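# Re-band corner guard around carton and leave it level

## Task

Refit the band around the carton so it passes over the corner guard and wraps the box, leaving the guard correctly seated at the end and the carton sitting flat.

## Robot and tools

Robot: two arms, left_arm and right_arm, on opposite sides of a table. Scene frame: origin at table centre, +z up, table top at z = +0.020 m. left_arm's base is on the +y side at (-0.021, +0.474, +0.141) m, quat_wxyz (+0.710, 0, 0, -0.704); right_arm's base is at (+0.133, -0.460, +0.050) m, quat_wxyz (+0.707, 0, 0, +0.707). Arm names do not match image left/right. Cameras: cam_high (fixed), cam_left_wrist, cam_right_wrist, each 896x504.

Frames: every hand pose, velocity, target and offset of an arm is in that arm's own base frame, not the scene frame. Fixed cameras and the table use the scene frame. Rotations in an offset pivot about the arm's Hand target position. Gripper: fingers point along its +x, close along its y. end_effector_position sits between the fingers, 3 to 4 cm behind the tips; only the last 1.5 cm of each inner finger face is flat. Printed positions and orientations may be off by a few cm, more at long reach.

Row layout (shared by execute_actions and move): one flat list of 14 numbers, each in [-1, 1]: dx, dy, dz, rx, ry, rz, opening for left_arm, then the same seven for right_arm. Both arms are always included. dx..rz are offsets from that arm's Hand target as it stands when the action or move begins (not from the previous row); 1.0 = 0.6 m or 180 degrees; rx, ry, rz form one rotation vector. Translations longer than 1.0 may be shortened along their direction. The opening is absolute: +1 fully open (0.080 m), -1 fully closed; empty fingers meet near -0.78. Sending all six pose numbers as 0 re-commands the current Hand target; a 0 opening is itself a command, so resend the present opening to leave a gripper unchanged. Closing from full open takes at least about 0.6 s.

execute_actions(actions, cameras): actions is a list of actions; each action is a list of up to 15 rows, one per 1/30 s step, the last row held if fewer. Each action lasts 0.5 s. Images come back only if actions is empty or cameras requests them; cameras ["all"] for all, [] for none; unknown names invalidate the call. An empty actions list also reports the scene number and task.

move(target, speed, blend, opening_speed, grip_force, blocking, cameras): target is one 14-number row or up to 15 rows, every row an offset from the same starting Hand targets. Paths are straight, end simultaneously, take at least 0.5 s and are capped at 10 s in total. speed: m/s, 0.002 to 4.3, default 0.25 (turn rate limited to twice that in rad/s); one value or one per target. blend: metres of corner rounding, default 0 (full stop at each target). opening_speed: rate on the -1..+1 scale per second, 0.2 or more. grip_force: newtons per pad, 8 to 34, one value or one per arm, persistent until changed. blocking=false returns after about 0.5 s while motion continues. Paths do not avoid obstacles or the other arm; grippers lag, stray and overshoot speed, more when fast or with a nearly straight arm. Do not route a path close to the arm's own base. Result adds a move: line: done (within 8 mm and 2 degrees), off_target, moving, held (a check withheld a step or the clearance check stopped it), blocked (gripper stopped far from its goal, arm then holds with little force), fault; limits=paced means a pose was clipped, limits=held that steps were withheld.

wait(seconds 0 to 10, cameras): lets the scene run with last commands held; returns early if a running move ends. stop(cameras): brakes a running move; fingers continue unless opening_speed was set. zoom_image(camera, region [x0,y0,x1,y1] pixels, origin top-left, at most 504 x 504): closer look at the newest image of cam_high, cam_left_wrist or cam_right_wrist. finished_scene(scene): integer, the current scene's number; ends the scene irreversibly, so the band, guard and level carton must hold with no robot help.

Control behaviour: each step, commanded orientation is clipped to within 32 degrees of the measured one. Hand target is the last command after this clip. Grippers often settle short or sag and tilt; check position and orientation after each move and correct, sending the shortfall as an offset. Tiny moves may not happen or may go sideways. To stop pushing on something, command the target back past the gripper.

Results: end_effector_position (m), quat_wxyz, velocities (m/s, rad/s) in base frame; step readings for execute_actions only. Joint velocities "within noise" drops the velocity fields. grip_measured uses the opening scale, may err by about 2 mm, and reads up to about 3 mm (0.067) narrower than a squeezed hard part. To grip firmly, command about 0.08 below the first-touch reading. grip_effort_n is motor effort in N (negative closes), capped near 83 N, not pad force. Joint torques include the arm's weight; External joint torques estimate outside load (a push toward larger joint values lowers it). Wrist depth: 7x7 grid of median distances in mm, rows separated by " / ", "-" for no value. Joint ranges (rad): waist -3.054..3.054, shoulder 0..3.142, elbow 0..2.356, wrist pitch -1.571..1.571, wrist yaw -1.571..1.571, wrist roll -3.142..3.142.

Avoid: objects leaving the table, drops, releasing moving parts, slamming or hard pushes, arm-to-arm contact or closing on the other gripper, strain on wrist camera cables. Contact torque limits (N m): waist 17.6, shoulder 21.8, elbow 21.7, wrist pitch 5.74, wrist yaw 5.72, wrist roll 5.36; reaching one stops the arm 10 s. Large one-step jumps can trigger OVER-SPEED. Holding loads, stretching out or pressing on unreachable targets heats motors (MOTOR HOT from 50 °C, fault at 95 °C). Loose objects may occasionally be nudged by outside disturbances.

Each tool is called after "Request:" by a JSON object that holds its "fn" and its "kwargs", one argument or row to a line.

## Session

Request:
{"fn": "execute_actions", "kwargs": {
  "actions": []
}}

Request:
{"fn": "zoom_image", "kwargs": {
  "camera": "cam_high",
  "region": [380, 130, 580, 330]
}}

Scene clock: 0.00 s.
left_arm: end_effector_position=(+0.3230, +0.0706, +0.1296) grip_measured=+1.000 grip_effort_n=n/a end_effector_quat_wxyz=(+0.971, -0.168, -0.004, +0.172) | right_arm: end_effector_position=(+0.1004, -0.0941, +0.1491) grip_measured=+1.000 grip_effort_n=n/a end_effector_quat_wxyz=(+0.431, +0.592, +0.437, -0.522)
Joint positions: left_arm=[0.11 1.511 0.154 1.306 -0.233 -0.345 0.08] | right_arm=[-0.863 1.046 0.943 -1.472 -0.1 0.955 0.08]
Joint velocities: within noise
Joint torques (N m): no reading
External joint torques (N m): no reading
Motor temperatures (°C): left_arm=[23 24 27 28 28 27] | right_arm=[27 29 28 32 28 25]
Heat: left arm: hottest wrist pitch 28 °C (+0.0 °C/min); right arm: hottest wrist pitch 32 °C (+0.0 °C/min).
Wrist depth (mm): cam_left_wrist=[963 1910 2097 511 563 2473 - / - - - 549 623 2025 - / - - 2135 630 645 - - / 1284 - 609 677 1850 2526 - / 1186 449 523 618 669 2195 - / - - 411 - 475 - - / - - 314 194 455 - -] | cam_right_wrist=[229 223 219 214 210 186 190 / 244 240 233 229 225 205 212 / 261 255 249 241 237 213 226 / 281 273 267 261 252 218 212 / 304 296 282 283 272 217 189 / 324 76 94 305 297 95 84 / - - 329 329 324 306 -]
Hand target: left_arm +0.3232, +0.0706, +0.1303; +0.971, -0.168, -0.006, +0.172 | right_arm +0.1004, -0.0941, +0.1492; +0.431, +0.592, +0.437, -0.522
Tool commands: left_gripper/opening=+1.0 right_gripper/opening=+1.0

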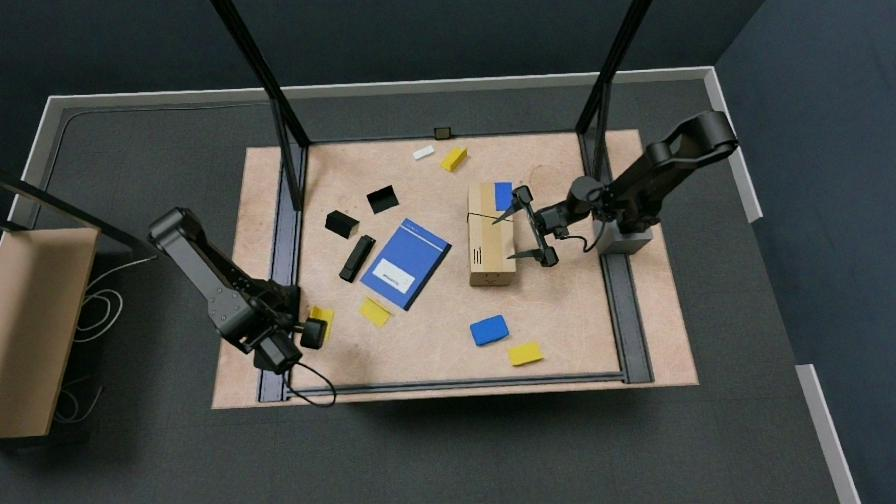

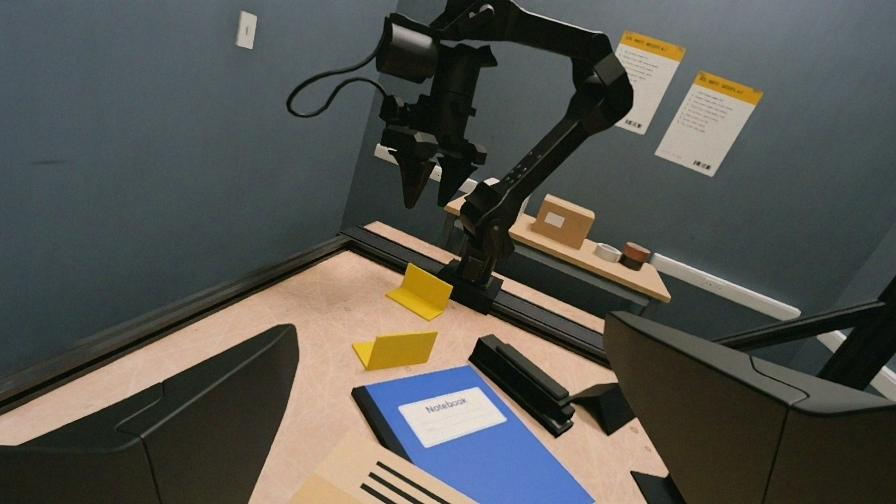

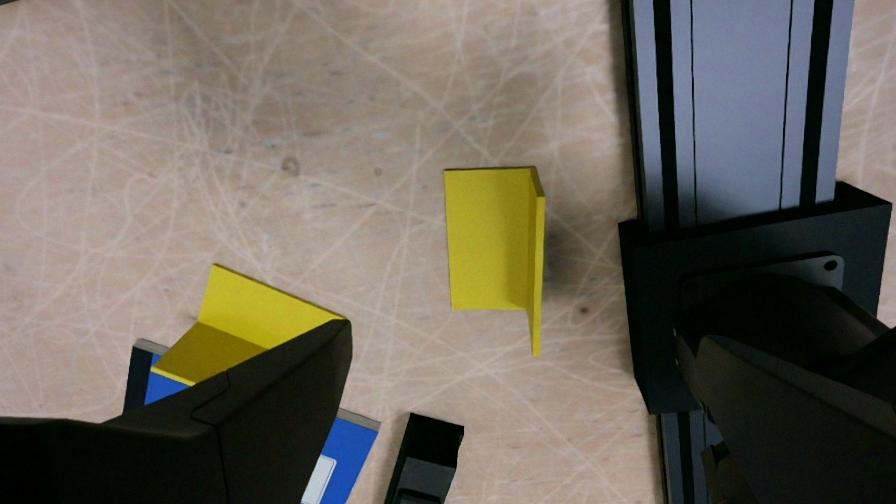

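Scaled by 2.520 from the camera's 896x504 image, which has a finer 1280x720 frame.

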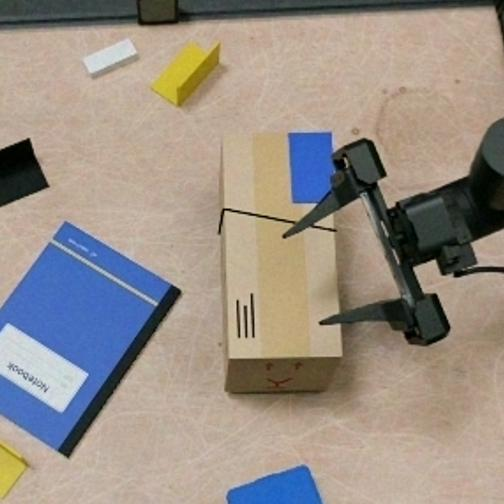

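Request:
{"fn": "move", "kwargs": {
  "target": [
    [-0.2,-0.03,0.1,0.02,0.08,-0.05,1,0.2,0.07,0.05,-0.21,-0.155,0.223,1],
    [-0.239,-0.2,0.2,0.059,0.2485,-0.147,0.2,0.2,0.423,-0.015,-0.425,-0.311,0.446,1]
  ],
  "cameras": ["all"],
  "blend": 0.03,
  "speed": 0.4
}}

Request:
{"fn": "zoom_image", "kwargs": {
  "camera": "cam_right_wrist",
  "region": [250, 0, 700, 300]
}}

Request:
{"fn": "zoom_image", "kwargs": {
  "camera": "cam_left_wrist",
  "region": [250, 100, 700, 350]
}}

Scene clock: 12.20 s.
left_arm: end_effector_position=(+0.1792, -0.0495, +0.2464) grip_measured=+0.205 grip_effort_n=-17.0 end_effector_quat_wxyz=(+0.922, +0.002, +0.387, -0.001) | right_arm: end_effector_position=(+0.2214, +0.1609, +0.1445) grip_measured=+1.000 grip_effort_n=-2.1 end_effector_quat_wxyz=(+0.996, +0.009, +0.084, +0.001)
Joint positions: left_arm=[-0.591 0.746 1.017 -1.158 -0.401 -0.442 0.044] | right_arm=[1.143 1.137 0.272 0.477 1.109 0.369 0.08]
Joint torques (N m): left_arm=[-0.27 -0.21 7.05 1.25 -0.54 -0.1] | right_arm=[0.19 -2.05 5.4 1.65 0.3 -0.13]
External joint torques (N m): left_arm=[-0.28 0.12 1.11 -0.04 -0.32 -0.1] | right_arm=[0.17 0.5 -0.41 0.29 0.08 -0.13]
Heat: left arm: hottest wrist pitch 31 °C (+14.8 °C/min); right arm: hottest wrist pitch 33 °C (+4.9 °C/min).
Wrist depth (mm): cam_left_wrist=[1631 642 656 654 660 1793 1374 / 1468 581 576 586 595 1766 - / 1263 531 373 373 542 1566 - / 479 466 343 343 500 520 1477 / 454 448 393 438 462 470 1587 / 417 - 92 428 - - 1350 / - - 393 397 - - -] | cam_right_wrist=[- - 1782 666 - 1608 - / 1579 - - 364 370 - - / - 618 577 376 366 613 2162 / 410 455 441 411 394 456 447 / 375 364 381 373 388 398 388 / 312 76 93 298 287 94 84 / - - 255 254 257 250 -]
Hand target: left_arm +0.1798, -0.0494, +0.2503; +0.924, +0.000, +0.382, +0.000 | right_arm +0.2204, +0.1596, +0.1401; +0.996, +0.000, +0.087, +0.001
Off the commanded pose: left_arm 0.004 m, 1 deg | right_arm 0.005 m, 1 deg.
move: done

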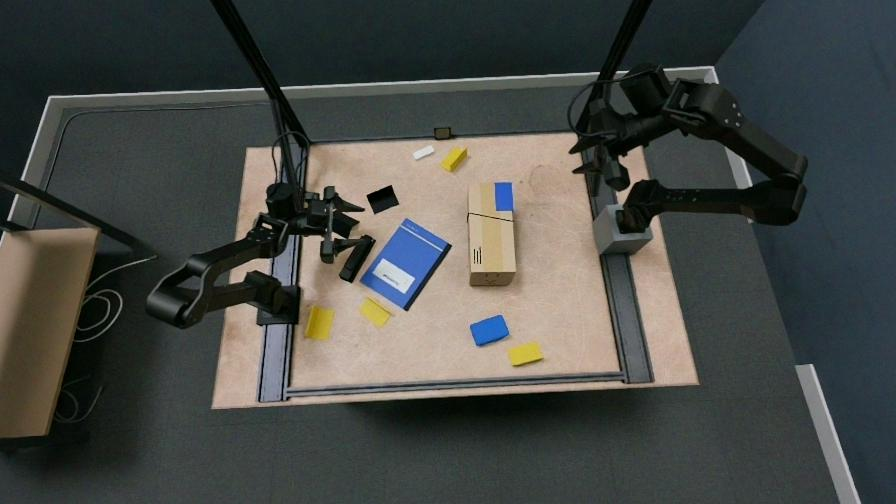

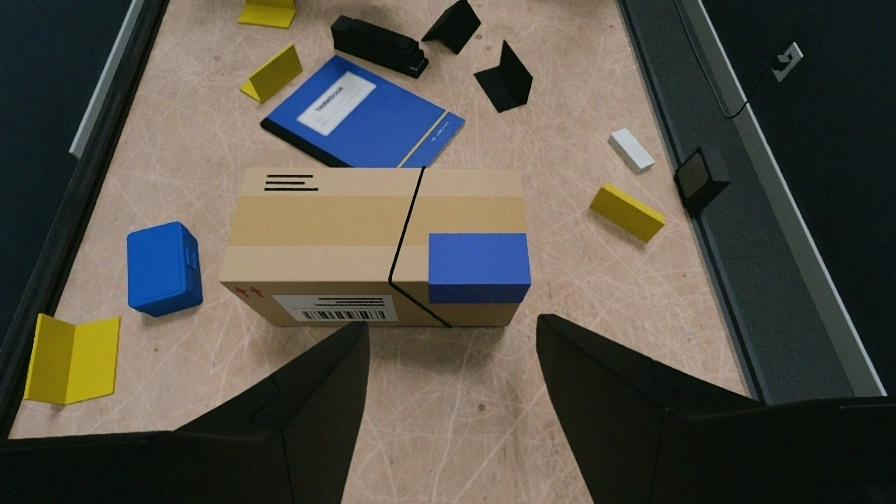

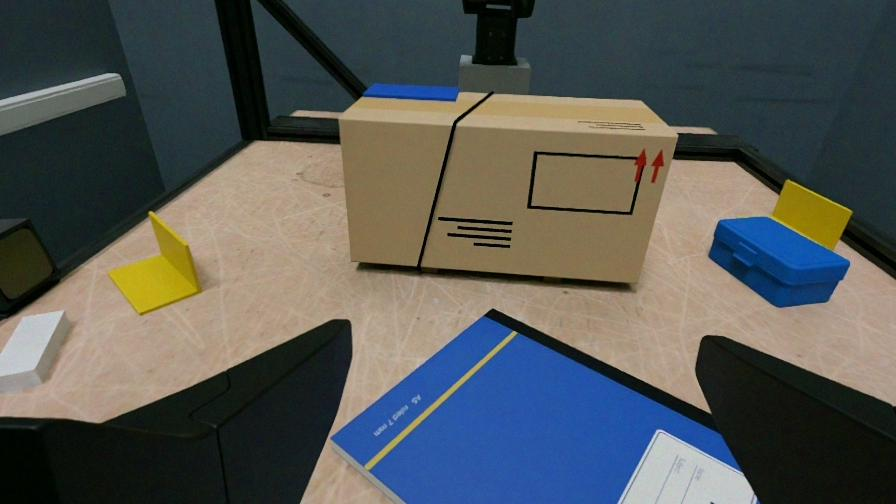

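Scaled by 1.120 from the camera's 896x504 image, which has a finer 1280x720 frame.

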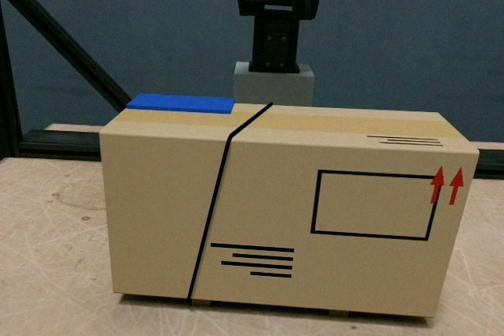

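Scaled by 1.120 from the camera's 896x504 image, which has a finer 1280x720 frame.

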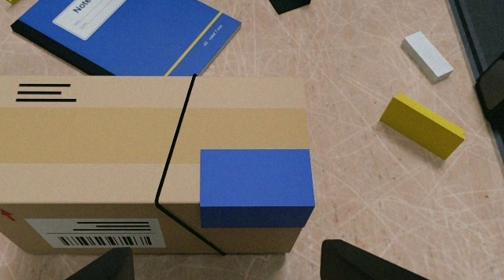

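Request:
{"fn": "move", "kwargs": {
  "target": [0.097,0.073,-0.275,0,0,0,-0.2,0,0,0,0,0,0,1],
  "cameras": ["cam_left_wrist"]
}}

Request:
{"fn": "zoom_image", "kwargs": {
  "camera": "cam_left_wrist",
  "region": [300, 180, 600, 380]
}}

Scene clock: 22.77 s.
left_arm: end_effector_position=(+0.2397, -0.0056, +0.0899) grip_measured=-0.196 grip_effort_n=-17.0 end_effector_quat_wxyz=(+0.926, +0.000, +0.377, +0.002) | right_arm: end_effector_position=(+0.2214, +0.1609, +0.1445) grip_measured=+1.000 grip_effort_n=-2.1 end_effector_quat_wxyz=(+0.996, +0.009, +0.084, +0.001)
Joint positions: left_arm=[-0.047 0.804 0.359 -0.33 -0.038 -0.034 0.026] | right_arm=[1.143 1.137 0.272 0.477 1.109 0.369 0.08]
Joint torques (N m): left_arm=[0.45 -1.32 5.27 1.69 0.17 0.11] | right_arm=[0.19 -2.06 5.41 1.65 0.3 -0.13]
External joint torques (N m): left_arm=[0.46 0.1 -1.39 0.26 0.18 0.11] | right_arm=[0.18 0.49 -0.34 0.31 0.08 -0.13]
Heat: left arm: hottest wrist pitch 32 °C (+10.5 °C/min); right arm: hottest wrist pitch 33 °C (+2.6 °C/min).
Wrist depth (mm): cam_left_wrist=[419 423 - 432 433 446 1277 / 379 207 206 207 210 391 426 / 347 185 187 189 194 349 364 / 274 172 174 175 173 178 335 / 285 287 212 213 233 300 307 / 273 278 - 278 - 288 290 / - - - 259 - - -] | cam_right_wrist=[- 1968 - 639 - 1870 - / 1570 1939 754 363 371 1925 1770 / - 571 578 377 367 615 1870 / 408 456 440 408 397 457 474 / 375 365 381 374 378 397 386 / 312 76 93 298 302 95 84 / - - 255 253 255 250 -]
Hand target: left_arm +0.2380, -0.0056, +0.0853; +0.924, +0.000, +0.382, +0.000 | right_arm +0.2204, +0.1596, +0.1401; +0.996, +0.000, +0.087, +0.001
Off the commanded pose: left_arm 0.005 m, 1 deg | right_arm 0.005 m, 1 deg.
move: done
Images, in order (width x height): cam_left_wrist 896x504.

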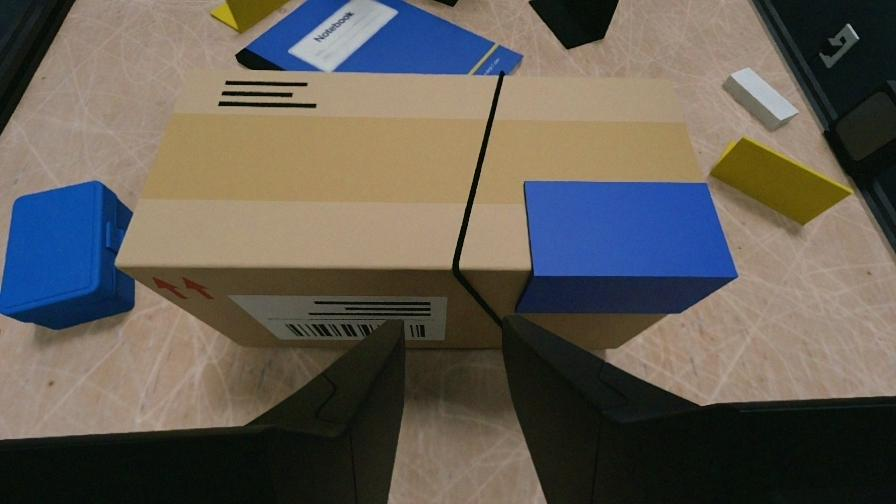

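Scaled by 1.680 from the camera's 896x504 image, which has a finer 1280x720 frame.

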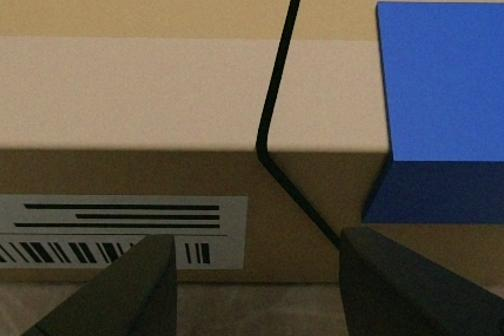

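Request:
{"fn": "move", "kwargs": {
  "target": [0.04,-0.008,-0.065,0,0,0,-0.2,0,0,0,0,0,0,1],
  "cameras": ["cam_left_wrist"],
  "speed": 0.15
}}

Request:
{"fn": "zoom_image", "kwargs": {
  "camera": "cam_left_wrist",
  "region": [300, 180, 600, 380]
}}

Scene clock: 27.23 s.
left_arm: end_effector_position=(+0.2644, -0.0106, +0.0503) grip_measured=-0.196 grip_effort_n=-17.0 end_effector_quat_wxyz=(+0.926, -0.001, +0.378, -0.002) | right_arm: end_effector_position=(+0.2214, +0.1609, +0.1445) grip_measured=+1.000 grip_effort_n=-2.1 end_effector_quat_wxyz=(+0.996, +0.009, +0.084, +0.001)
Joint positions: left_arm=[-0.064 1.074 0.28 0.019 -0.042 -0.045 0.026] | right_arm=[1.143 1.137 0.272 0.477 1.109 0.369 0.08]
Joint torques (N m): left_arm=[-0.29 -2.19 4.57 1.6 -0.27 -0.1] | right_arm=[0.19 -2.06 5.4 1.65 0.3 -0.13]
External joint torques (N m): left_arm=[-0.27 0.27 -1.53 0.13 -0.26 -0.1] | right_arm=[0.18 0.5 -0.39 0.29 0.08 -0.13]
Heat: left arm: hottest wrist pitch 32 °C (+8.8 °C/min); right arm: hottest wrist pitch 34 °C (+4.4 °C/min).
Wrist depth (mm): cam_left_wrist=[360 168 166 168 383 384 399 / 149 150 154 154 156 161 343 / - 137 138 140 144 146 307 / 127 128 127 129 127 127 289 / 164 165 138 139 129 144 263 / 236 236 - 237 - 250 250 / - - - 224 - - -] | cam_right_wrist=[- - - 496 488 - 1648 / 1490 1968 2044 391 370 - - / 1325 612 576 377 366 619 1680 / 430 456 443 409 397 452 473 / 377 363 381 373 378 398 385 / 312 76 93 297 301 94 84 / - - 255 255 256 251 -]
Hand target: left_arm +0.2620, -0.0104, +0.0462; +0.924, +0.000, +0.382, +0.000 | right_arm +0.2204, +0.1596, +0.1401; +0.996, +0.000, +0.087, +0.001
Off the commanded pose: left_arm 0.005 m, 1 deg | right_arm 0.005 m, 1 deg.
move: done
Images, in order (width x height): cam_left_wrist 896x504.

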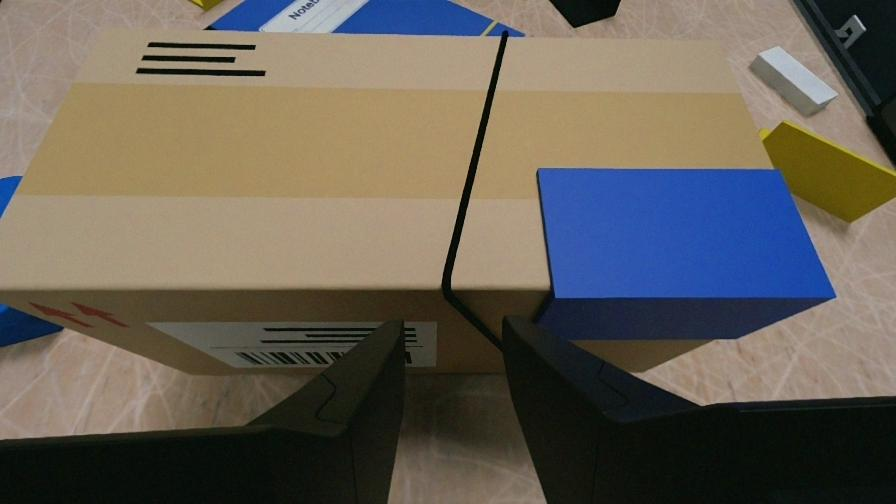

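Scaled by 1.680 from the camera's 896x504 image, which has a finer 1280x720 frame.

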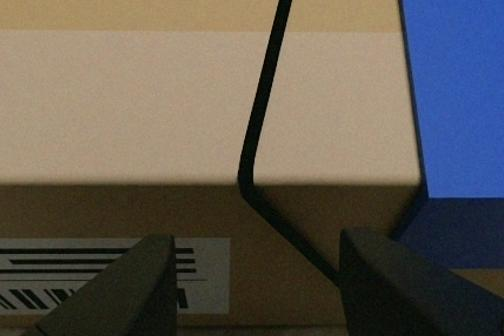

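Request:
{"fn": "move", "kwargs": {
  "target": [0.028,0,-0.034,0,0,0,-0.2,0,0,0,0,0,0,1],
  "cameras": ["cam_left_wrist"],
  "speed": 0.06
}}

Request:
{"fn": "zoom_image", "kwargs": {
  "camera": "cam_left_wrist",
  "region": [350, 230, 600, 430]
}}

Scene clock: 31.87 s.
left_arm: end_effector_position=(+0.2771, -0.0115, +0.0258) grip_measured=-0.196 grip_effort_n=-16.5 end_effector_quat_wxyz=(+0.923, +0.000, +0.385, -0.002) | right_arm: end_effector_position=(+0.2214, +0.1609, +0.1445) grip_measured=+1.000 grip_effort_n=-2.1 end_effector_quat_wxyz=(+0.996, +0.009, +0.084, +0.001)
Joint positions: left_arm=[-0.064 1.272 0.265 0.215 -0.042 -0.045 0.026] | right_arm=[1.143 1.137 0.272 0.477 1.109 0.369 0.08]
Joint torques (N m): left_arm=[0.39 -2.3 5.15 2.24 -0.17 0.1] | right_arm=[0.19 -2.06 5.41 1.65 0.3 -0.13]
External joint torques (N m): left_arm=[0.4 0.83 -0.22 0.79 -0.15 0.09] | right_arm=[0.21 0.53 -0.41 0.28 0.07 -0.13]
Motor temperatures (°C): left_arm=[23 24 30 33 28 27] | right_arm=[27 29 30 34 28 25]
Heat: left arm: hottest wrist pitch 33 °C (+9.4 °C/min); right arm: hottest wrist pitch 34 °C (+3.8 °C/min).
Wrist depth (mm): cam_left_wrist=[129 128 129 131 133 134 343 / 115 115 117 121 121 121 127 / - 108 105 110 111 107 110 / - 98 99 99 101 100 - / 123 111 102 114 103 116 232 / 211 192 - 211 - 223 226 / - - - 200 - - -] | cam_right_wrist=[1713 2077 - 464 473 - 1691 / 1782 2442 381 363 366 - - / - 568 578 377 367 615 531 / 417 456 440 408 397 437 447 / 362 364 382 371 377 397 386 / 313 76 93 297 301 94 84 / - - 255 255 257 250 -]
Hand target: left_arm +0.2788, -0.0104, +0.0259; +0.924, +0.000, +0.382, +0.000 | right_arm +0.2204, +0.1596, +0.1401; +0.996, +0.000, +0.087, +0.001
Off the commanded pose: left_arm 0.002 m, 0 deg | right_arm 0.005 m, 1 deg.
move: done
Images, in order (width x height): cam_left_wrist 896x504.

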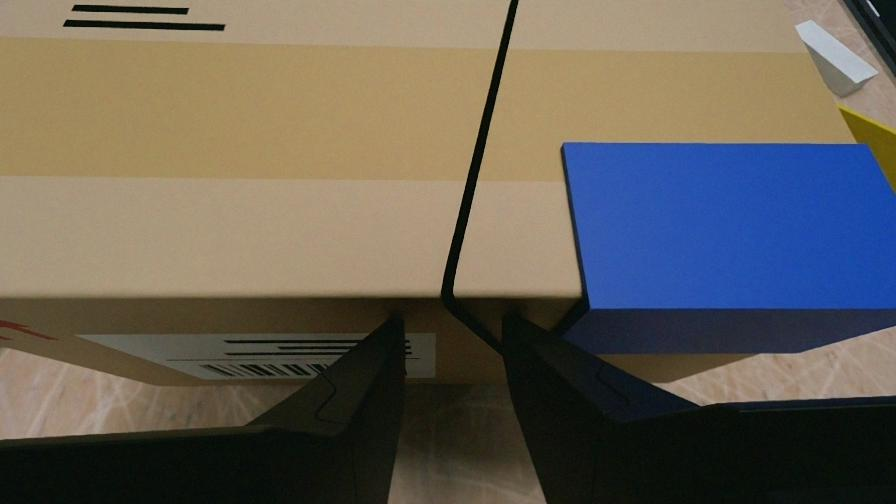

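Scaled by 2.016 from the camera's 896x504 image, which has a finer 1280x720 frame.

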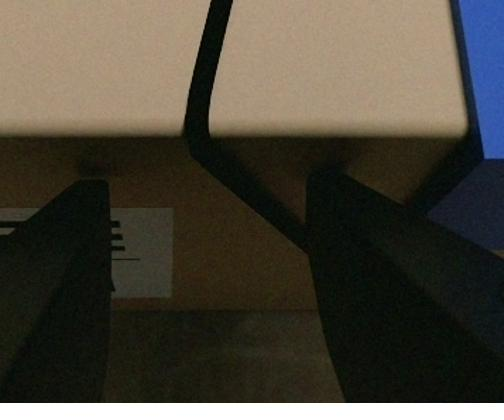

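Request:
{"fn": "move", "kwargs": {
  "target": [
    [0,0,0,0,0,0,-1,0,0,0,0,0,0,1],
    [-0.03,0,0.035,0,0,0,-1,0,0,0,0,0,0,1],
    [-0.045,-0.01,0.088,0,0,0,-1,0,0,0,0,0,0,1],
    [-0.045,-0.1,0.088,0,0,0,-1,0,0,0,0,0,0,1]
  ],
  "cameras": ["cam_left_wrist","cam_right_wrist"],
  "speed": 0.07
}}

Request:
{"fn": "zoom_image", "kwargs": {
  "camera": "cam_right_wrist",
  "region": [300, 60, 600, 310]
}}

Scene clock: 39.83 s.
left_arm: end_effector_position=(+0.2455, -0.0673, +0.0684) grip_measured=-0.757 grip_effort_n=-83.5 end_effector_quat_wxyz=(+0.918, +0.005, +0.397, +0.001) | right_arm: end_effector_position=(+0.2214, +0.1609, +0.1445) grip_measured=+1.000 grip_effort_n=-1.6 end_effector_quat_wxyz=(+0.996, +0.009, +0.084, +0.001)
Joint positions: left_arm=[-0.446 1.021 0.378 -0.226 -0.305 -0.328 0.001] | right_arm=[1.143 1.137 0.272 0.477 1.109 0.369 0.08]
Joint torques (N m): left_arm=[-0.46 -2.94 8.39 1.67 -0.6 -0.03] | right_arm=[0.19 -2.06 5.4 1.65 0.3 -0.13]
External joint torques (N m): left_arm=[-0.46 -0.62 2.09 0.33 -0.44 -0.03] | right_arm=[0.18 0.5 -0.4 0.29 0.08 -0.13]
Heat: left arm: hottest wrist pitch 34 °C (+9.0 °C/min); right arm: hottest wrist pitch 34 °C (+3.0 °C/min).
Wrist depth (mm): cam_left_wrist=[184 182 185 186 383 386 - / 168 169 169 170 337 348 - / 155 155 156 - 330 315 327 / 147 148 148 145 159 298 297 / 222 223 225 174 271 276 277 / 254 258 - - 260 261 262 / - - - - - - -] | cam_right_wrist=[- - - 676 - - - / - - 391 390 369 - - / - 582 582 377 367 621 628 / 424 455 441 410 397 458 476 / 375 365 382 388 377 398 385 / 313 76 93 286 301 94 84 / - - 255 260 257 250 -]
Hand target: left_arm +0.2518, -0.0704, +0.0787; +0.924, +0.000, +0.382, +0.000 | right_arm +0.2204, +0.1596, +0.1401; +0.996, +0.000, +0.087, +0.001
Off the commanded pose: left_arm 0.012 m, 2 deg | right_arm 0.005 m, 1 deg.
move: off_target (left_arm)
Images, in order (width x height): cam_left_wrist 896x504, cam_right_wrist 896x504.

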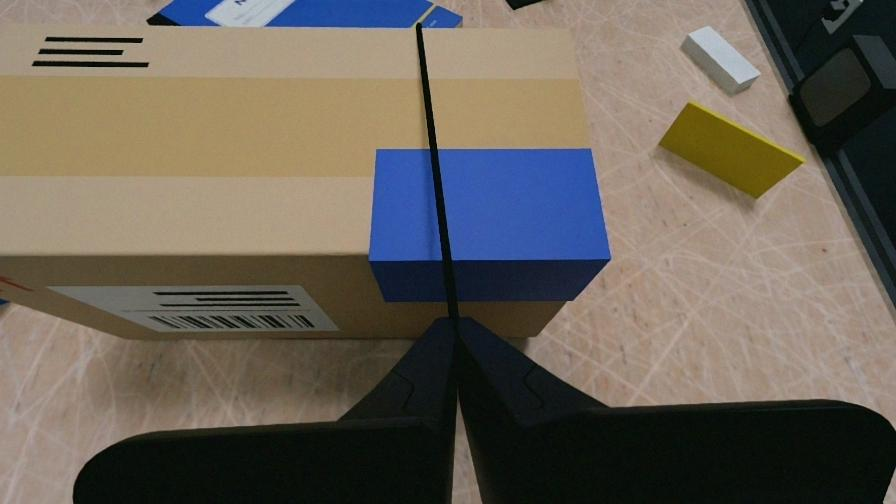

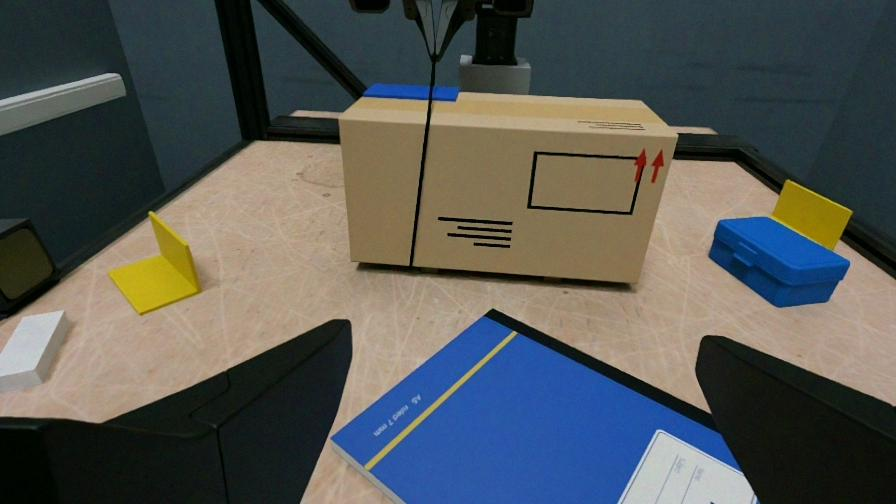

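Scaled by 1.680 from the camera's 896x504 image, which has a finer 1280x720 frame.

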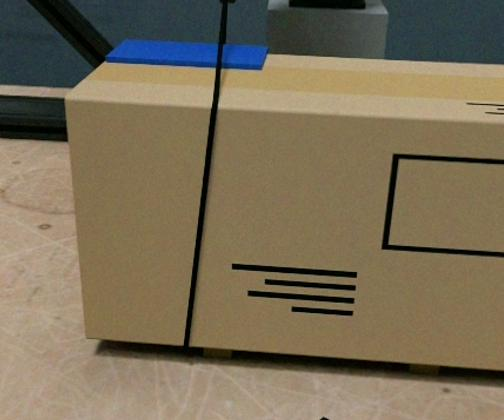

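Request:
{"fn": "move", "kwargs": {
  "target": [
    [0,-0.07,0.006,0,0,0,-1,0,0,0,0,0,0,1],
    [0,-0.012,0.0,0,0,0,-1,0,0,0,0,0,0,1]
  ],
  "cameras": ["cam_left_wrist","cam_right_wrist"],
  "speed": 0.07
}}

Request:
{"fn": "zoom_image", "kwargs": {
  "camera": "cam_right_wrist",
  "region": [300, 60, 600, 310]
}}

Scene clock: 44.80 s.
left_arm: end_effector_position=(+0.2504, -0.0775, +0.0739) grip_measured=-0.757 grip_effort_n=-83.5 end_effector_quat_wxyz=(+0.920, +0.005, +0.392, +0.002) | right_arm: end_effector_position=(+0.2214, +0.1609, +0.1445) grip_measured=+1.000 grip_effort_n=-2.1 end_effector_quat_wxyz=(+0.996, +0.009, +0.084, +0.001)
Joint positions: left_arm=[-0.493 1.058 0.414 -0.227 -0.341 -0.364 0.001] | right_arm=[1.143 1.137 0.272 0.477 1.109 0.369 0.08]
Joint torques (N m): left_arm=[0.44 -5.12 5.59 1.9 -0.29 0.13] | right_arm=[0.19 -2.06 5.4 1.65 0.3 -0.13]
External joint torques (N m): left_arm=[0.41 -2.57 -0.65 0.59 -0.11 0.13] | right_arm=[0.18 0.54 -0.44 0.28 0.08 -0.14]
Heat: left arm: hottest wrist pitch 34 °C (+8.0 °C/min); right arm: hottest wrist pitch 35 °C (+4.0 °C/min).
Wrist depth (mm): cam_left_wrist=[384 374 377 383 393 396 - / 176 177 178 175 353 358 - / 162 162 165 166 322 317 330 / 150 151 150 148 294 303 305 / 201 202 203 156 277 282 283 / 259 262 - - 266 267 268 / - - - - - - -] | cam_right_wrist=[- - - 494 1669 - - / 1589 2144 414 384 368 - 1735 / - 568 578 376 367 619 1724 / 436 463 442 409 396 463 480 / 375 365 383 384 379 396 387 / 312 76 93 297 300 94 84 / - - 255 255 256 250 -]
Hand target: left_arm +0.2518, -0.0776, +0.0787; +0.924, +0.000, +0.382, +0.000 | right_arm +0.2204, +0.1596, +0.1401; +0.996, +0.000, +0.087, +0.001
Off the commanded pose: left_arm 0.005 m, 1 deg | right_arm 0.005 m, 1 deg.
move: done
Images, in order (width x height): cam_left_wrist 896x504, cam_right_wrist 896x504.

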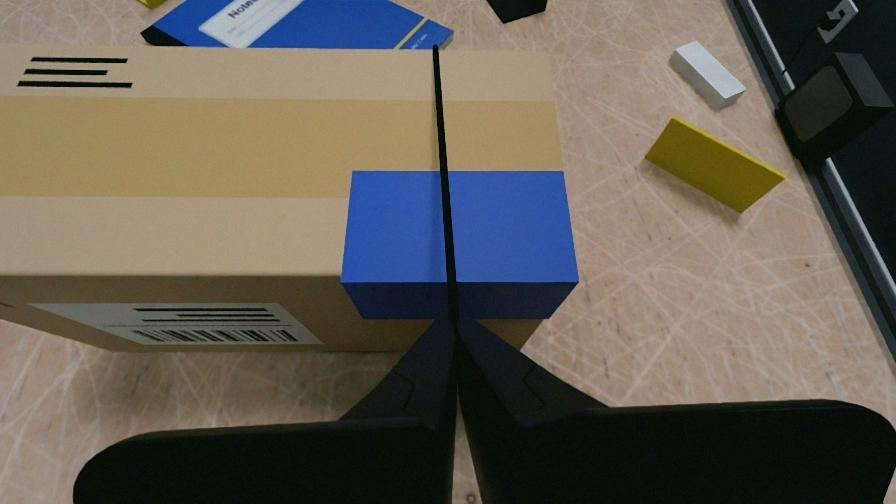

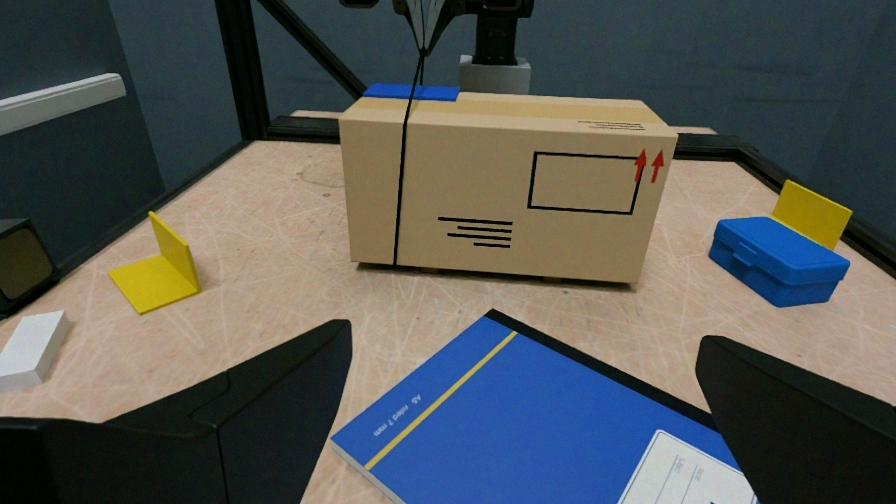

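Scaled by 1.680 from the camera's 896x504 image, which has a finer 1280x720 frame.

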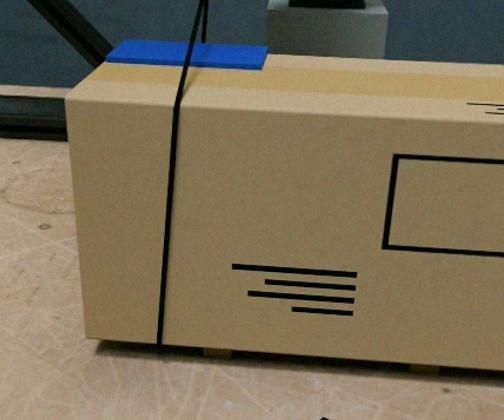

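Request:
{"fn": "move", "kwargs": {
  "target": [0.025,0,-0.076,0,0,0,-1,0,0,0,0,0,0,1],
  "cameras": ["cam_left_wrist"],
  "speed": 0.07
}}

Request:
{"fn": "zoom_image", "kwargs": {
  "camera": "cam_left_wrist",
  "region": [330, 180, 630, 380]
}}

Scene clock: 49.33 s.
left_arm: end_effector_position=(+0.2683, -0.0787, +0.0358) grip_measured=-0.757 grip_effort_n=-83.5 end_effector_quat_wxyz=(+0.925, -0.001, +0.379, +0.001) | right_arm: end_effector_position=(+0.2214, +0.1609, +0.1445) grip_measured=+1.000 grip_effort_n=-2.1 end_effector_quat_wxyz=(+0.996, +0.009, +0.084, +0.001)
Joint positions: left_arm=[-0.455 1.272 0.323 0.117 -0.319 -0.333 0.001] | right_arm=[1.143 1.137 0.272 0.477 1.109 0.369 0.08]
Joint torques (N m): left_arm=[0.19 -3.07 4.6 1.66 -0.08 0.15] | right_arm=[0.19 -2.06 5.41 1.65 0.3 -0.13]
External joint torques (N m): left_arm=[0.18 0.21 -0.93 0.28 0.09 0.15] | right_arm=[0.2 0.51 -0.39 0.29 0.07 -0.13]
Heat: left arm: hottest wrist pitch 34 °C (+7.3 °C/min); right arm: hottest wrist pitch 35 °C (+3.6 °C/min).
Wrist depth (mm): cam_left_wrist=[144 145 147 150 349 359 - / 130 132 130 134 310 322 320 / 120 121 118 120 123 281 284 / - 108 110 109 113 269 271 / 145 131 146 103 136 248 250 / 219 223 - - 232 233 235 / - - - - - - -] | cam_right_wrist=[1680 - 522 476 - - 1659 / 1473 1983 - 391 368 - - / - 585 577 377 366 621 2029 / 427 456 441 410 397 472 471 / 361 364 382 373 379 397 388 / 313 76 93 276 300 94 84 / - - 254 254 256 251 -]
Hand target: left_arm +0.2667, -0.0776, +0.0330; +0.924, +0.001, +0.382, +0.000 | right_arm +0.2204, +0.1596, +0.1401; +0.996, +0.000, +0.087, +0.001
Off the commanded pose: left_arm 0.003 m, 0 deg | right_arm 0.005 m, 1 deg.
move: done
Images, in order (width x height): cam_left_wrist 896x504.

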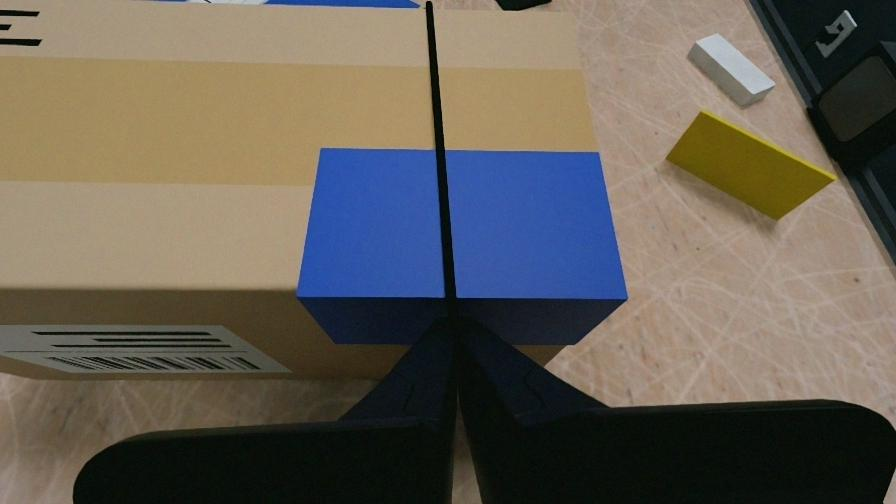

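Scaled by 1.680 from the camera's 896x504 image, which has a finer 1280x720 frame.

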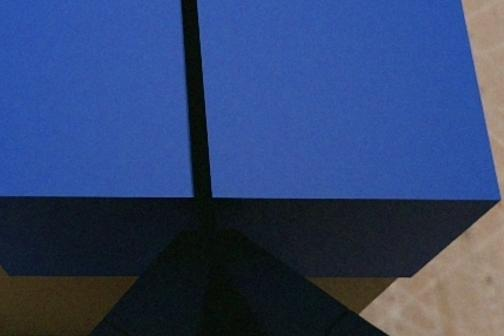

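Request:
{"fn": "move", "kwargs": {
  "target": [0,0,0,0,0,0,-0.4,0,0,0,0,0,0,-0.2],
  "opening_speed": 0.6
}}

Request:
{"fn": "move", "kwargs": {
  "target": [-0.08,0,0.1,0,0,0,-0.4,0.3,0.112,0.117,0,0.195,0,-0.2],
  "cameras": ["all"]
}}

Request:
{"fn": "zoom_image", "kwargs": {
  "camera": "cam_left_wrist",
  "region": [280, 50, 680, 350]
}}

Request:
{"fn": "zoom_image", "kwargs": {
  "camera": "cam_right_wrist",
  "region": [330, 80, 730, 380]
}}

Scene clock: 60.83 s.
left_arm: end_effector_position=(+0.2686, -0.0788, +0.0361) grip_measured=-0.404 grip_effort_n=20.2 end_effector_quat_wxyz=(+0.926, -0.001, +0.378, +0.001) | right_arm: end_effector_position=(+0.2214, +0.1609, +0.1445) grip_measured=-0.197 grip_effort_n=-15.1 end_effector_quat_wxyz=(+0.996, +0.009, +0.084, +0.001)
Joint positions: left_arm=[-0.454 1.272 0.323 0.12 -0.319 -0.333 0.017] | right_arm=[1.143 1.137 0.272 0.477 1.109 0.369 0.026]
Joint torques (N m): left_arm=[0.33 -2.87 4.49 1.57 -0.07 0.09] | right_arm=[0.19 -2.05 5.4 1.65 0.3 -0.13]
External joint torques (N m): left_arm=[0.32 0.43 -1.08 0.17 0.09 0.08] | right_arm=[0.19 0.51 -0.42 0.29 0.08 -0.13]
Heat: left arm: hottest wrist pitch 35 °C (+6.0 °C/min); right arm: hottest wrist pitch 35 °C (+3.0 °C/min).
Wrist depth (mm): cam_left_wrist=[145 146 148 148 350 362 - / 130 133 131 135 310 323 321 / 121 122 119 - 128 289 289 / 108 109 113 107 113 270 272 / 129 129 130 109 134 249 251 / 220 223 - 223 - 234 236 / - - - 212 - - -] | cam_right_wrist=[- 1857 504 481 - - - / 1648 2013 1747 377 403 - 1983 / - 612 580 376 368 615 - / 429 456 440 408 399 449 436 / 362 364 368 386 378 382 386 / 302 313 - 299 98 327 321 / - - - 254 249 - 289]
Hand target: left_arm +0.2667, -0.0776, +0.0330; +0.924, +0.000, +0.382, +0.000 | right_arm +0.2204, +0.1596, +0.1401; +0.996, +0.000, +0.087, +0.001
Off the commanded pose: left_arm 0.004 m, 1 deg | right_arm 0.005 m, 1 deg.
move: done

Scene clock: 62.73 s.
left_arm: end_effector_position=(+0.2166, -0.0764, +0.0871) grip_measured=-0.404 grip_effort_n=20.7 end_effector_quat_wxyz=(+0.921, +0.004, +0.390, +0.000) | right_arm: end_effector_position=(+0.3974, +0.2250, +0.2127) grip_measured=-0.198 grip_effort_n=-14.7 end_effector_quat_wxyz=(+0.925, -0.002, +0.381, +0.001)
Joint positions: left_arm=[-0.602 0.858 0.398 -0.438 -0.408 -0.452 0.017] | right_arm=[0.658 1.773 1.571 -0.695 0.448 0.494 0.026]
Joint torques (N m): left_arm=[-0.26 -2.47 7.54 1.19 -0.53 -0.13] | right_arm=[-0.15 -7.1 8.78 1.35 0.11 0.21]
External joint torques (N m): left_arm=[-0.26 -0.91 1.01 -0.09 -0.31 -0.13] | right_arm=[-0.2 1.18 2.08 0.07 -0.12 0.21]
Heat: left arm: hottest wrist pitch 35 °C (+6.0 °C/min); right arm: hottest wrist pitch 35 °C (+3.0 °C/min).
Wrist depth (mm): cam_left_wrist=[417 218 215 220 419 436 1211 / 196 198 199 200 382 383 - / 180 181 182 179 341 344 1342 / 201 203 204 199 320 321 325 / 293 285 284 288 296 297 299 / 273 277 - - - 282 283 / - - - 254 - - -] | cam_right_wrist=[1589 421 422 234 233 234 233 / 1551 390 391 217 216 217 216 / 1441 364 363 235 225 216 208 / 339 343 342 331 298 284 286 / 319 308 320 320 319 320 320 / 299 305 - 301 89 306 302 / - - - 285 - - 293]
Hand target: left_arm +0.2187, -0.0776, +0.0930; +0.924, +0.000, +0.382, +0.000 | right_arm +0.4004, +0.2267, +0.2103; +0.924, +0.001, +0.383, +0.000
Off the commanded pose: left_arm 0.006 m, 1 deg | right_arm 0.004 m, 0 deg.
move: done

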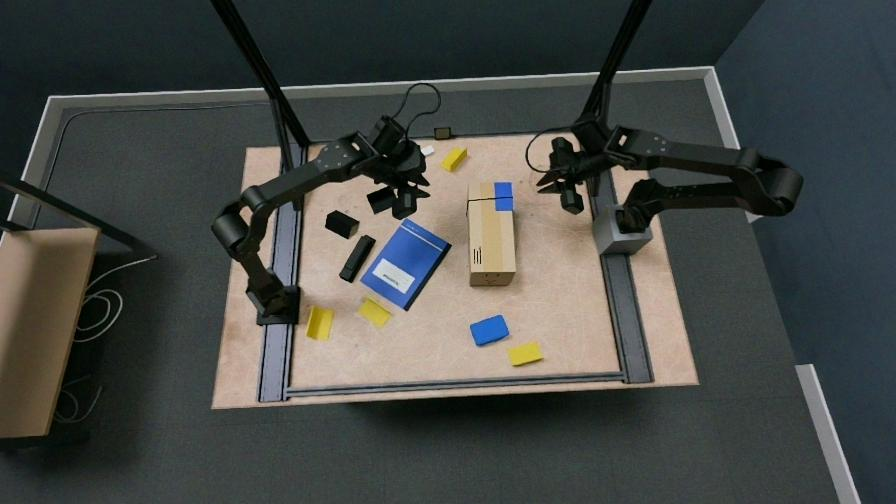

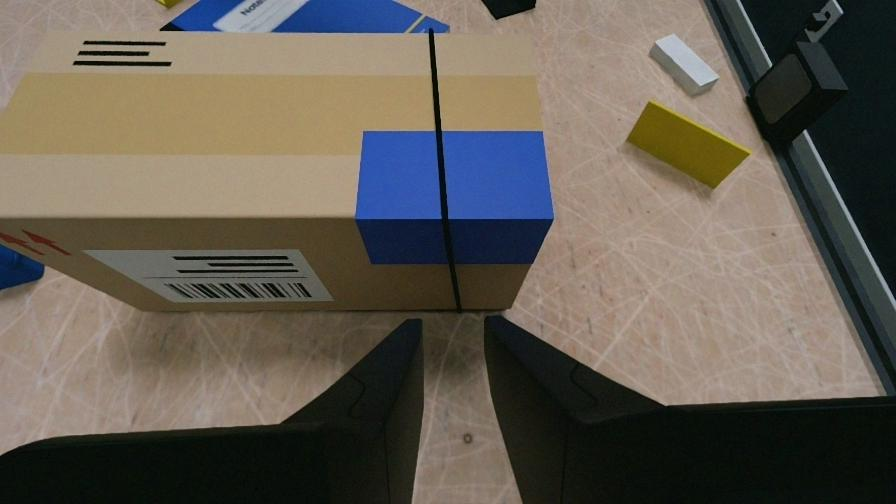

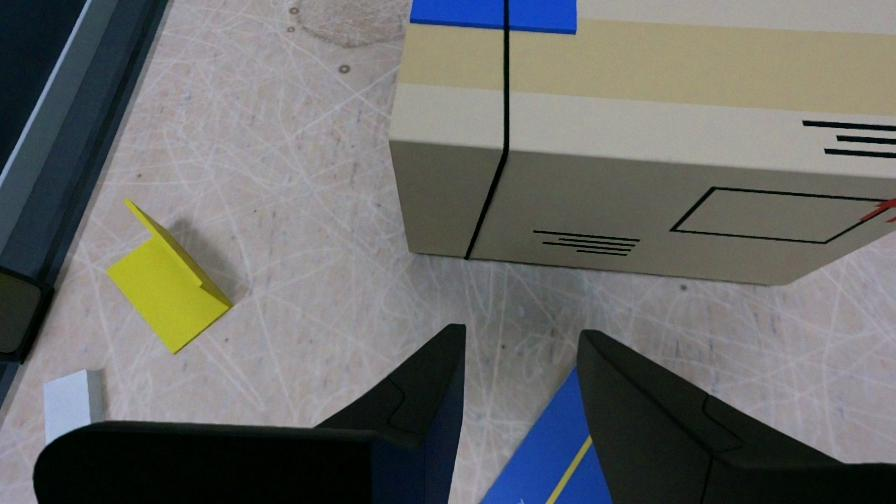

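Scaled by 1.260 from the camera's 896x504 image, which has a finer 1280x720 frame.

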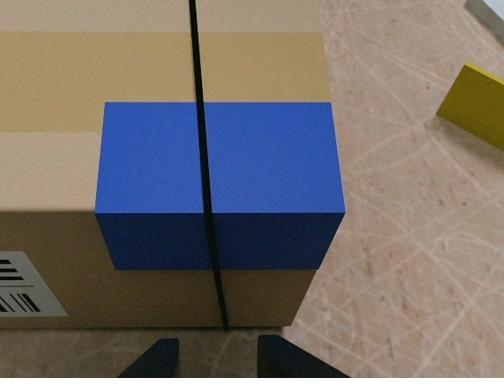

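Scaled by 1.260 from the camera's 896x504 image, which has a finer 1280x720 frame.

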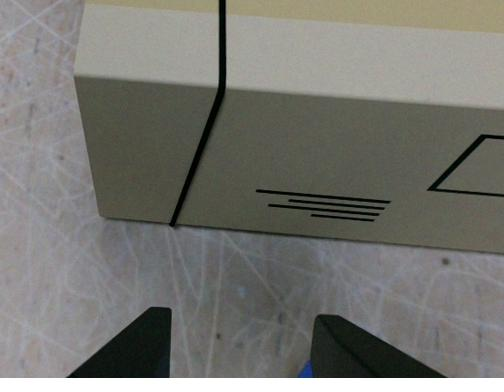

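Request:
{"fn": "move", "kwargs": {
  "target": [
    [0.0863,0,-0.109,0,0,0,-0.4,0,0,0,0,0,0,-0.2],
    [0.0863,0,-0.109,0,0,0,-1,0,0,0,0,0,0,-0.2],
    [0.055,0,-0.06,0,0,0,-1,0,0,0,0,0,0,-0.2],
    [0.03,0,-0.02,0,0,0,-1,0,0,0,0,0,0,-0.2],
    [0.03,-0.016,-0.02,0,0,0,-1,0,0,0,0,0,0,-0.2]
  ],
  "cameras": ["cam_left_wrist","cam_right_wrist"],
  "speed": [0.1,0.08,0.06,0.08,0.06]
}}

Scene clock: 74.77 s.
left_arm: end_effector_position=(+0.2342, -0.0858, +0.0771) grip_measured=-0.757 grip_effort_n=-83.5 end_effector_quat_wxyz=(+0.922, +0.002, +0.387, -0.001) | right_arm: end_effector_position=(+0.3973, +0.2250, +0.2128) grip_measured=-0.198 grip_effort_n=-14.7 end_effector_quat_wxyz=(+0.925, -0.002, +0.381, +0.001)
Joint positions: left_arm=[-0.587 0.99 0.397 -0.292 -0.399 -0.439 0.001] | right_arm=[0.658 1.773 1.571 -0.695 0.448 0.494 0.026]
Joint torques (N m): left_arm=[-0.04 -1.95 7.59 1.31 -0.59 -0.1] | right_arm=[-0.16 -7.1 8.85 1.32 0.11 0.21]
External joint torques (N m): left_arm=[-0.04 0.24 1.19 0 -0.38 -0.1] | right_arm=[-0.11 1.17 2.13 0.03 -0.13 0.21]
Motor temperatures (°C): left_arm=[23 24 32 35 29 27] | right_arm=[27 32 35 36 28 25]
Heat: left arm: hottest wrist pitch 35 °C (+4.0 °C/min); right arm: hottest wrist pitch 36 °C (+3.0 °C/min).
Wrist depth (mm): cam_left_wrist=[398 199 389 399 408 417 - / 184 186 185 187 370 369 - / 168 168 169 - 337 335 350 / 161 161 162 168 309 314 319 / 274 245 247 208 287 288 290 / 262 268 - - 271 272 273 / - - - - - - -] | cam_right_wrist=[1806 421 421 234 234 234 233 / 1579 391 391 216 216 216 216 / 375 362 364 236 228 216 209 / 340 341 340 331 299 284 285 / 320 316 319 320 319 320 321 / 307 306 - 301 89 305 303 / - - - 285 274 - 292]
Hand target: left_arm +0.2368, -0.0872, +0.0811; +0.924, +0.000, +0.382, +0.000 | right_arm +0.4004, +0.2268, +0.2104; +0.924, +0.001, +0.383, +0.000
Off the commanded pose: left_arm 0.005 m, 1 deg | right_arm 0.004 m, 0 deg.
move: done
Images, in order (width x height): cam_left_wrist 896x504, cam_right_wrist 896x504.

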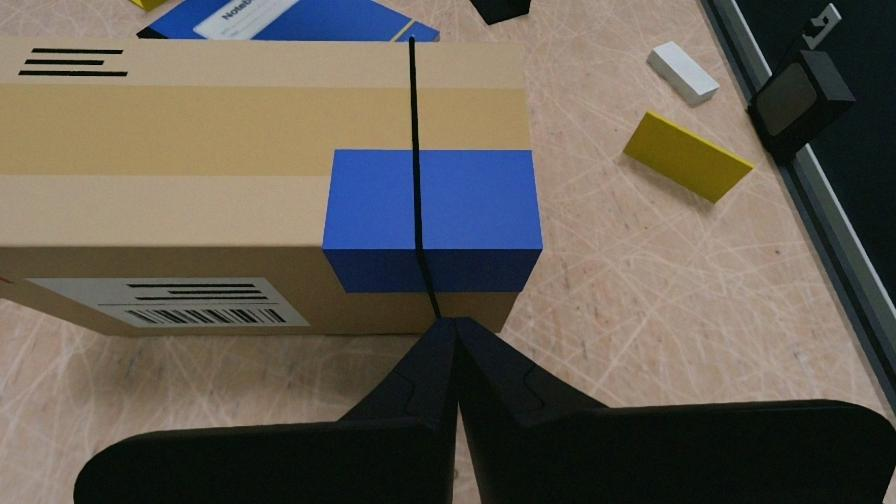

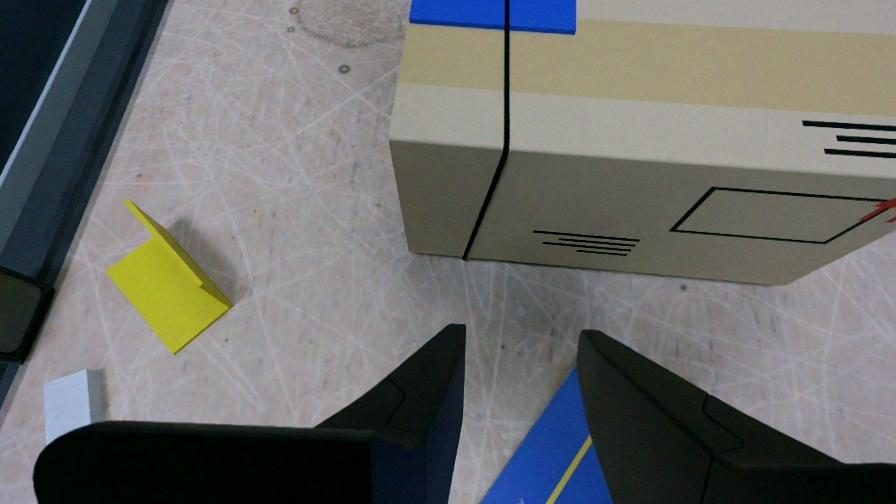

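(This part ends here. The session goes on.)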